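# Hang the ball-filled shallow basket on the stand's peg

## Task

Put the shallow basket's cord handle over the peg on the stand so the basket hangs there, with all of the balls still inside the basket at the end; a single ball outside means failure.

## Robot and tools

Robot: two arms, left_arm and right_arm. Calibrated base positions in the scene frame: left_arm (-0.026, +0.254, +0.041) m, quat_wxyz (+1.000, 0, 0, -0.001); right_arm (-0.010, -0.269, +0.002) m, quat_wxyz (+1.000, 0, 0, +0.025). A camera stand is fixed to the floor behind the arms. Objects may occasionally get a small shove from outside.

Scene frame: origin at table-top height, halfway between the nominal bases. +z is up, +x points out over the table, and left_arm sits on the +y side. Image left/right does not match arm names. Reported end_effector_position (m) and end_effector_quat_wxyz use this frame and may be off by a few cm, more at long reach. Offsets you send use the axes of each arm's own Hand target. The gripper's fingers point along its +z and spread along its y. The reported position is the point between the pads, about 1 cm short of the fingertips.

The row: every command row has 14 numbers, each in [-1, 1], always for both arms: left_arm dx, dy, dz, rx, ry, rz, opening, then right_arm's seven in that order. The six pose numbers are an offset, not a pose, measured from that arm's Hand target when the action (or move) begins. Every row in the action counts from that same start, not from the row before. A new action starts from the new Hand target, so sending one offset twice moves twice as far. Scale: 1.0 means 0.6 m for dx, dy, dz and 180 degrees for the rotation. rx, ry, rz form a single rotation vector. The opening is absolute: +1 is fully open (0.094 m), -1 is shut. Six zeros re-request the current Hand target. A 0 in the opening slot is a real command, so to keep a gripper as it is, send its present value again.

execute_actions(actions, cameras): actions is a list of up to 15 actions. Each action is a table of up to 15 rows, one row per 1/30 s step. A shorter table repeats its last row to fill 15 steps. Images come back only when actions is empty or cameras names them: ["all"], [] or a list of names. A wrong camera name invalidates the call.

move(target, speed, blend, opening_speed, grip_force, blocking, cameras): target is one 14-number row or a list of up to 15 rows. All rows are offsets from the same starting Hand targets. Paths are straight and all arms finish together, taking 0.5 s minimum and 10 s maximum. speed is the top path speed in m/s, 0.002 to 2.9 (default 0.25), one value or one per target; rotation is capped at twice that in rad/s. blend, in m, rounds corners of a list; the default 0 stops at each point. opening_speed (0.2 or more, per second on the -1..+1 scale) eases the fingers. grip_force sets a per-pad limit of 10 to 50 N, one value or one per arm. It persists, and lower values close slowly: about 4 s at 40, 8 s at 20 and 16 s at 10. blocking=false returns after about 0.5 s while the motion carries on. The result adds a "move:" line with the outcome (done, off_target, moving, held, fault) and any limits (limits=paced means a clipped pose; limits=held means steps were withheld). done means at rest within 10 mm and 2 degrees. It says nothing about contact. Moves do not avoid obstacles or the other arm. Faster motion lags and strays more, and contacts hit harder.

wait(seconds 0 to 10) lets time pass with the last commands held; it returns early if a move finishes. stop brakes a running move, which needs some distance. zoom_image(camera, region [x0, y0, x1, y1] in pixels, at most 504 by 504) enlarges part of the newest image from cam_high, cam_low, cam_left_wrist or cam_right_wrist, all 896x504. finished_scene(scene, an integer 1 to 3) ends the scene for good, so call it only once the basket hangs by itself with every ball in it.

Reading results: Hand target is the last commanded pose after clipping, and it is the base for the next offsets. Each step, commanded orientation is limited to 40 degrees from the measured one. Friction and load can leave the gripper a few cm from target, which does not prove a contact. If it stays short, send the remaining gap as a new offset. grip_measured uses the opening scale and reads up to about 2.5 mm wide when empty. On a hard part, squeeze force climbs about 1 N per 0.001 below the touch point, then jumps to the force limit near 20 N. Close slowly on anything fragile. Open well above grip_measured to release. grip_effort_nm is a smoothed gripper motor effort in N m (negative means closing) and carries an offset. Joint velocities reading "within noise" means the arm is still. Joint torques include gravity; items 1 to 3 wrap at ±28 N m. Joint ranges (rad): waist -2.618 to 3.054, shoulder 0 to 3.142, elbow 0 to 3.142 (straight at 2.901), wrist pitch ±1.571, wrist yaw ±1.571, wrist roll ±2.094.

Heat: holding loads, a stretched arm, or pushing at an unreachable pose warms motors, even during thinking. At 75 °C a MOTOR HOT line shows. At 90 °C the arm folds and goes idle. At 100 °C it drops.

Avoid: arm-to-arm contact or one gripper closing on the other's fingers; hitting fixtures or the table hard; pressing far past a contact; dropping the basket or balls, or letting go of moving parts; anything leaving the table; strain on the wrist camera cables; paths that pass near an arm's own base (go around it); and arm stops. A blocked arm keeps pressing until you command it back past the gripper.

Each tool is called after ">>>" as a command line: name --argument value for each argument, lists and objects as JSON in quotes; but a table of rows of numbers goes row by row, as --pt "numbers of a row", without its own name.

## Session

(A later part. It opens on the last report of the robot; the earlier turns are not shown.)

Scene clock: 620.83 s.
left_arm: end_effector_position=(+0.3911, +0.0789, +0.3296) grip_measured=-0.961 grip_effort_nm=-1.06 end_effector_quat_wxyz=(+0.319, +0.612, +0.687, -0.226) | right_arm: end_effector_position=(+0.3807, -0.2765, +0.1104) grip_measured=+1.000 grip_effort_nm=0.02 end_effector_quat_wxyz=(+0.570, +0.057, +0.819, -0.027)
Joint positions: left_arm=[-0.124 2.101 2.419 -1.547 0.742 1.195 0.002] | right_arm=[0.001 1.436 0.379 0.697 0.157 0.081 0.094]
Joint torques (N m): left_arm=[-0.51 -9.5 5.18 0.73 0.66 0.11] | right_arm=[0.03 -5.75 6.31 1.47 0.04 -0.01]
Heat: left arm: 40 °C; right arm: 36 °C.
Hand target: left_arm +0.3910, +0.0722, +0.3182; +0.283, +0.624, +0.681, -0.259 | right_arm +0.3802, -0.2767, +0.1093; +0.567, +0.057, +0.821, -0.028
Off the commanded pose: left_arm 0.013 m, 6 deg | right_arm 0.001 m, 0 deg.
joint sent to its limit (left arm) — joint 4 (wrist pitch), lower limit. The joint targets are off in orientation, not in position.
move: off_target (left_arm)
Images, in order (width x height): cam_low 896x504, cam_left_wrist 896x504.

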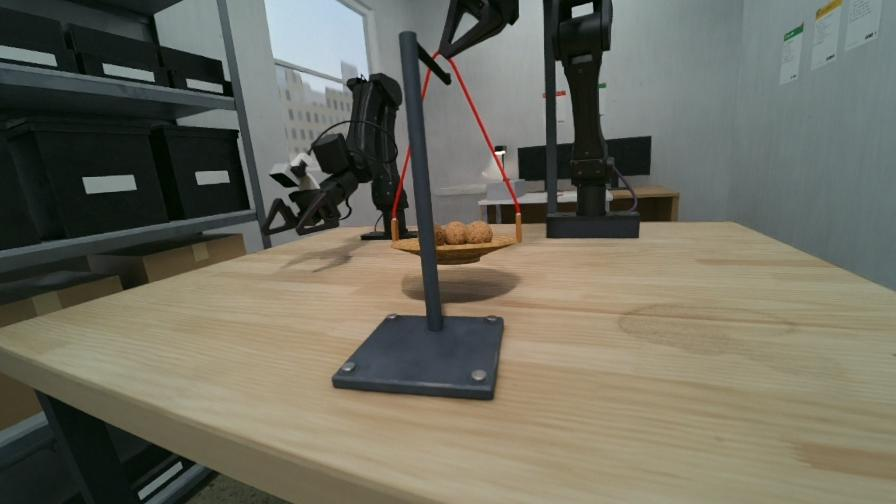

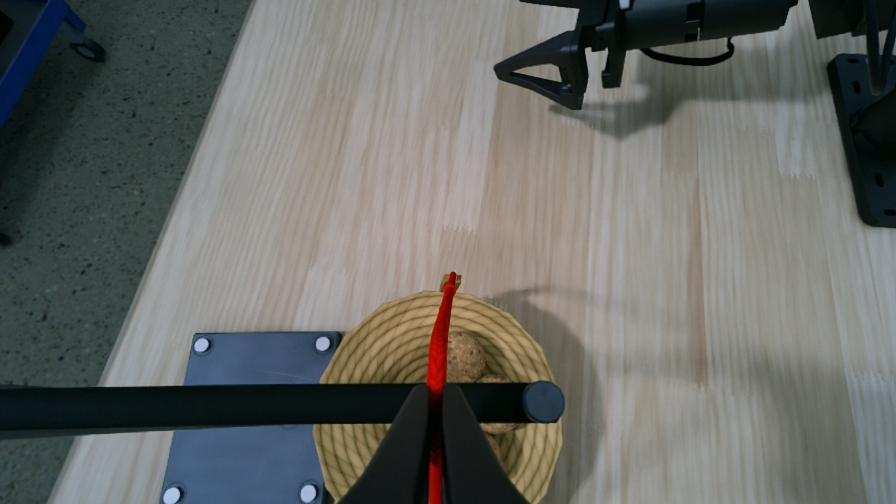

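>>> move --target '[0.0177,0,0.0177,0,0,0,-1,0,0,0,0,0,0,1]' --speed 0.02 --cameras '["cam_low","cam_left_wrist"]'

>>> zoom_image --camera "cam_low" --region '[380, 0, 520, 140]'

Scene clock: 633.10 s.
left_arm: end_effector_position=(+0.3918, +0.0795, +0.3148) grip_measured=-0.961 grip_effort_nm=-1.06 end_effector_quat_wxyz=(+0.304, +0.619, +0.686, -0.231) | right_arm: end_effector_position=(+0.3807, -0.2765, +0.1104) grip_measured=+1.000 grip_effort_nm=0.02 end_effector_quat_wxyz=(+0.570, +0.057, +0.819, -0.027)
Joint positions: left_arm=[-0.124 2.115 2.39 -1.547 0.737 1.225 0.002] | right_arm=[0.001 1.436 0.379 0.697 0.157 0.081 0.094]
Joint torques (N m): left_arm=[-0.61 -9.63 5.22 0.65 0.66 0.11] | right_arm=[0.08 -5.75 6.37 1.48 0.05 -0.02]
Heat: left arm: 39 °C; right arm: 36 °C.
Hand target: left_arm +0.3910, +0.0723, +0.3031; +0.282, +0.624, +0.681, -0.259 | right_arm +0.3802, -0.2767, +0.1093; +0.567, +0.057, +0.821, -0.028
Off the commanded pose: left_arm 0.014 m, 4 deg | right_arm 0.001 m, 0 deg.
joint sent to its limit (left arm) — joint 4 (wrist pitch), lower limit. The joint targets still meet the commanded pose.
move: off_target (left_arm)
Images, in order (width x height): cam_low 896x504, cam_left_wrist 896x504.

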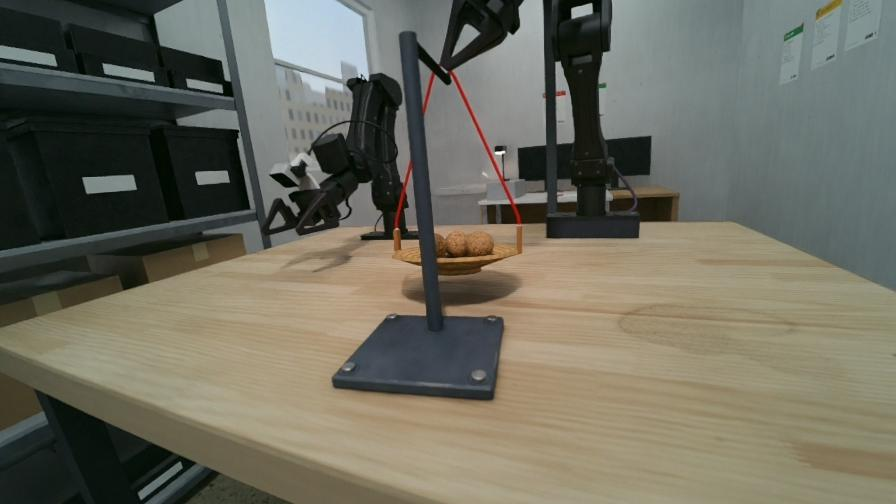

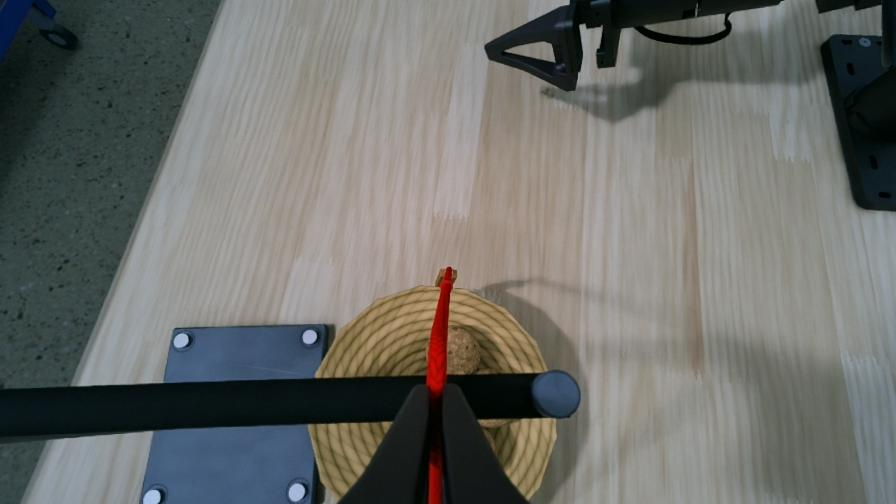

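Scaled by 3.600 from the camera's 896x504 image, which has a finer 1280x720 frame.

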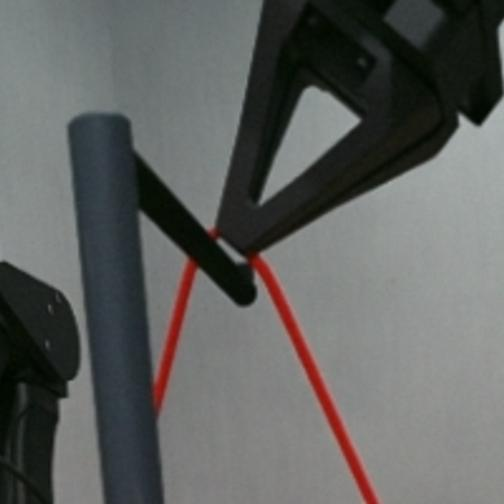

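>>> move --target '[0.0095,-0.0006,0.0188,0,0,0,-1,0,0,0,0,0,0,1]' --speed 0.02 --cameras '["cam_low","cam_left_wrist"]'

>>> zoom_image --camera "cam_low" --region '[400, 30, 500, 130]'

Scene clock: 643.07 s.
left_arm: end_effector_position=(+0.3903, +0.0782, +0.3100) grip_measured=-0.961 grip_effort_nm=-1.06 end_effector_quat_wxyz=(+0.299, +0.622, +0.685, -0.234) | right_arm: end_effector_position=(+0.3807, -0.2765, +0.1104) grip_measured=+1.000 grip_effort_nm=0.02 end_effector_quat_wxyz=(+0.570, +0.057, +0.819, -0.027)
Joint positions: left_arm=[-0.128 2.115 2.373 -1.546 0.735 1.235 0.002] | right_arm=[0.001 1.436 0.379 0.697 0.157 0.081 0.094]
Joint torques (N m): left_arm=[-1.11 -8.81 4.31 0.76 0.64 0.14] | right_arm=[0.08 -5.79 6.34 1.47 0.04 -0.02]
Heat: left arm: 39 °C; right arm: 36 °C.
Hand target: left_arm +0.3910, +0.0682, +0.2911; +0.282, +0.624, +0.681, -0.259 | right_arm +0.3802, -0.2767, +0.1093; +0.567, +0.057, +0.821, -0.028
Off the commanded pose: left_arm 0.021 m, 3 deg | right_arm 0.001 m, 0 deg.
move: off_target (left_arm)
Images, in order (width x height): cam_low 896x504, cam_left_wrist 896x504.

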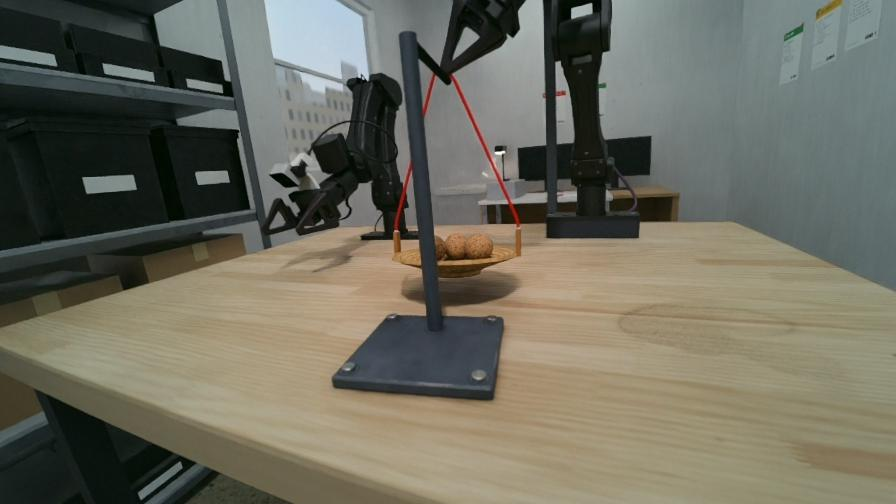

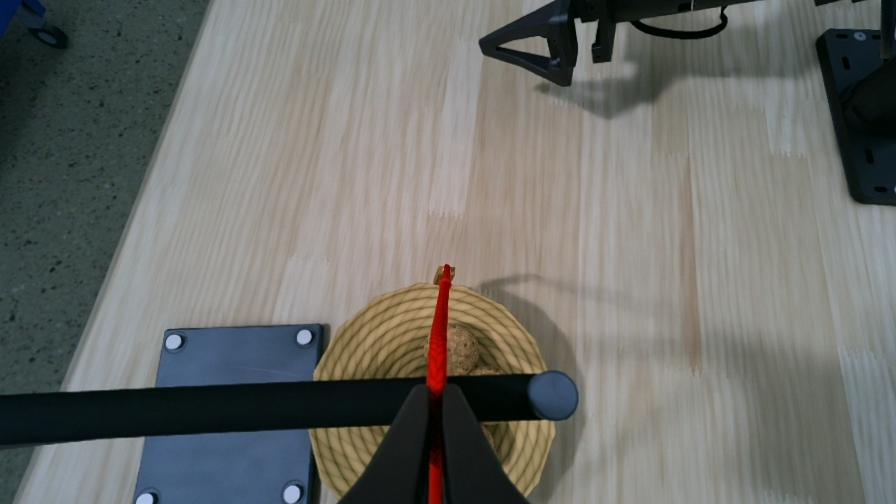

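Scaled by 5.040 from the camera's 896x504 image, which has a finer 1280x720 frame.

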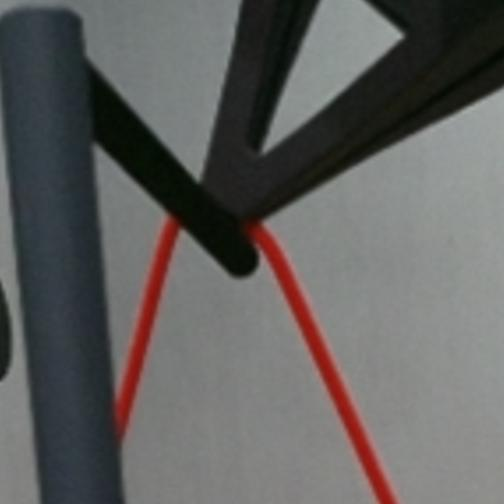

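>>> move --pt "-0.0142 0 -0.0142 0 0 0 -0.96 0 0 0 0 0 0 1" --pt "-0.0142 0 -0.0142 0 0 0 -0.4 0 0 0 0 0 0 1" --speed 0.02 --opening_speed 0.4 --cameras '["cam_low","cam_left_wrist"]'

>>> zoom_image --camera "cam_low" --region '[380, 30, 540, 290]'

Scene clock: 650.17 s.
left_arm: end_effector_position=(+0.3881, +0.0775, +0.3103) grip_measured=-0.403 grip_effort_nm=0.16 end_effector_quat_wxyz=(+0.297, +0.620, +0.686, -0.240) | right_arm: end_effector_position=(+0.3807, -0.2765, +0.1104) grip_measured=+1.000 grip_effort_nm=0.02 end_effector_quat_wxyz=(+0.570, +0.057, +0.819, -0.027)
Joint positions: left_arm=[-0.128 2.115 2.373 -1.555 0.743 1.232 0.028] | right_arm=[0.001 1.436 0.379 0.697 0.157 0.081 0.094]
Joint torques (N m): left_arm=[-1.11 -9.14 7.43 0.71 0.59 -0.04] | right_arm=[0.06 -5.76 6.32 1.47 0.04 -0.03]
Heat: left arm: 40 °C; right arm: 36 °C.
Hand target: left_arm +0.3909, +0.0682, +0.3032; +0.282, +0.624, +0.681, -0.259 | right_arm +0.3802, -0.2767, +0.1093; +0.567, +0.057, +0.821, -0.028
Off the commanded pose: left_arm 0.012 m, 3 deg | right_arm 0.001 m, 0 deg.
joint sent to its limit (left arm) — joint 4 (wrist pitch), lower limit. The joint targets still meet the commanded pose.
move: off_target (left_arm); target 2's new opening was sent with left_arm's hand 0.012 m and 3 deg from that target
Images, in order (width x height): cam_low 896x504, cam_left_wrist 896x504.

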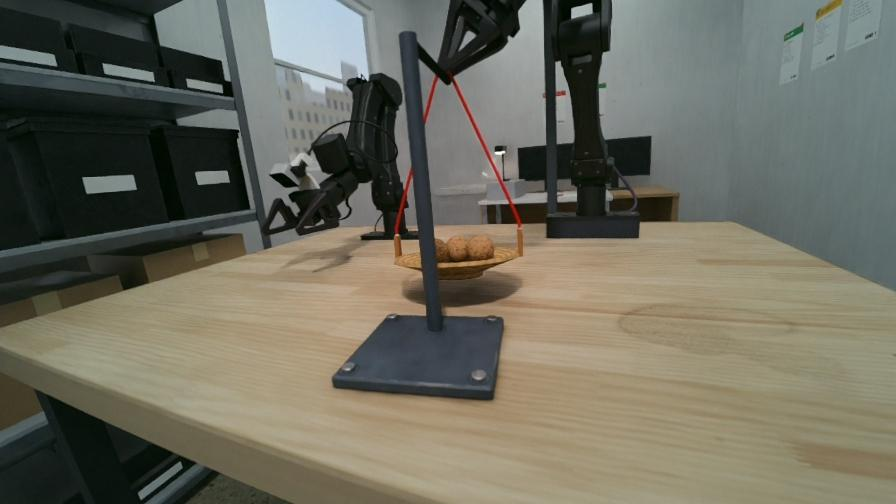

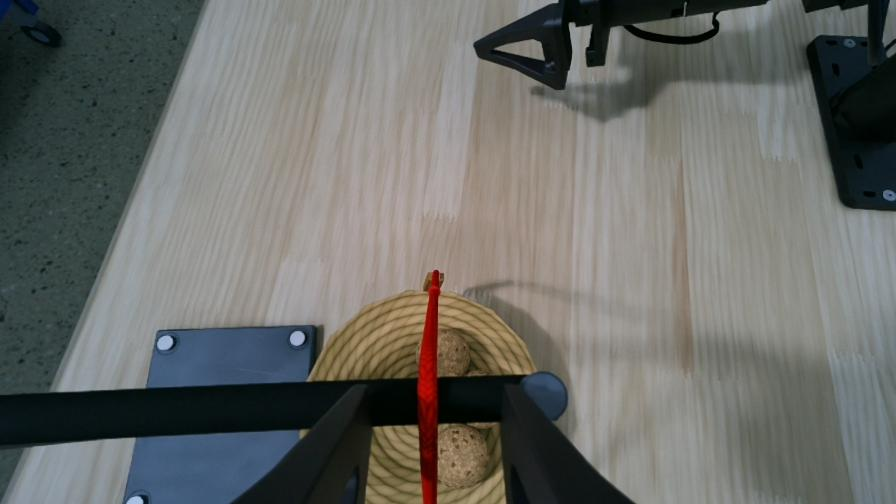

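Scaled by 1.938 from the camera's 896x504 image, which has a finer 1280x720 frame.

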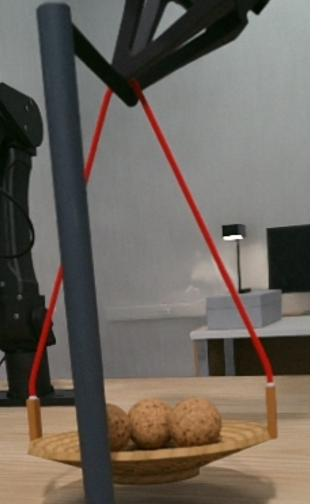

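>>> move --pt "0 0 -0.05 0 0 0 -0.4 0 0 0 0 0 0 1" --pt "0 0 -0.22 0 0 0 -0.4 0 0 0 0 0 0 1" --speed '[0.04,0.12]' --blend '[0.01,0]' --cameras '["cam_low","cam_left_wrist"]'

Scene clock: 657.27 s.
left_arm: end_effector_position=(+0.3895, +0.1635, +0.3773) grip_measured=-0.403 grip_effort_nm=0.12 end_effector_quat_wxyz=(+0.395, +0.550, +0.710, -0.196) | right_arm: end_effector_position=(+0.3807, -0.2765, +0.1104) grip_measured=+1.000 grip_effort_nm=0.02 end_effector_quat_wxyz=(+0.570, +0.057, +0.819, -0.027)
Joint positions: left_arm=[0.108 1.976 2.373 -1.555 0.84 1.238 0.028] | right_arm=[0.001 1.436 0.379 0.697 0.157 0.081 0.094]
Joint torques (N m): left_arm=[0.24 -13.5 7.17 0.93 0.61 0.11] | right_arm=[0.08 -5.76 6.34 1.48 0.05 -0.02]
Heat: left arm: 40 °C; right arm: 36 °C.
Hand target: left_arm +0.3828, +0.1613, +0.3964; +0.282, +0.624, +0.681, -0.259 | right_arm +0.3802, -0.2767, +0.1093; +0.567, +0.057, +0.821, -0.028
Off the commanded pose: left_arm 0.020 m, 17 deg | right_arm 0.001 m, 0 deg.
joint sent to its limit (left arm) — joint 4 (wrist pitch), lower limit. The joint targets are off in orientation, not in position.
move: off_target (left_arm)
Images, in order (width x height): cam_low 896x504, cam_left_wrist 896x504.

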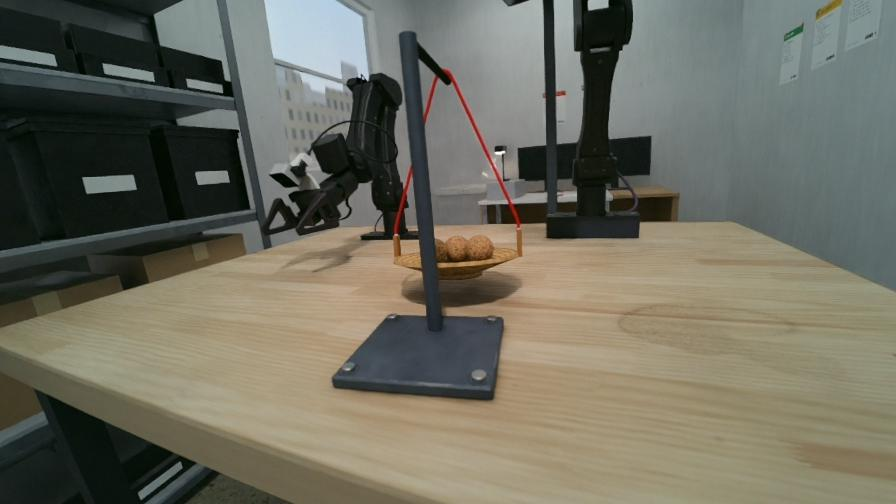

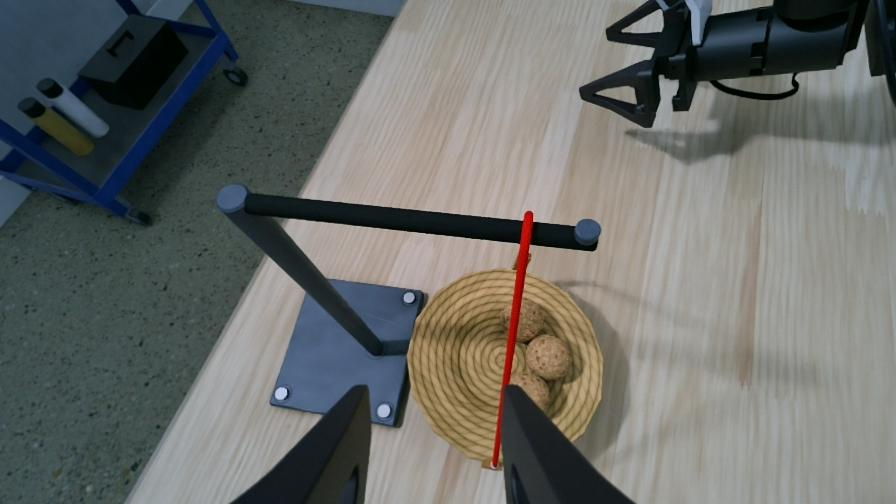

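>>> finished_scene --scene 2

The scene is finished: the task was done.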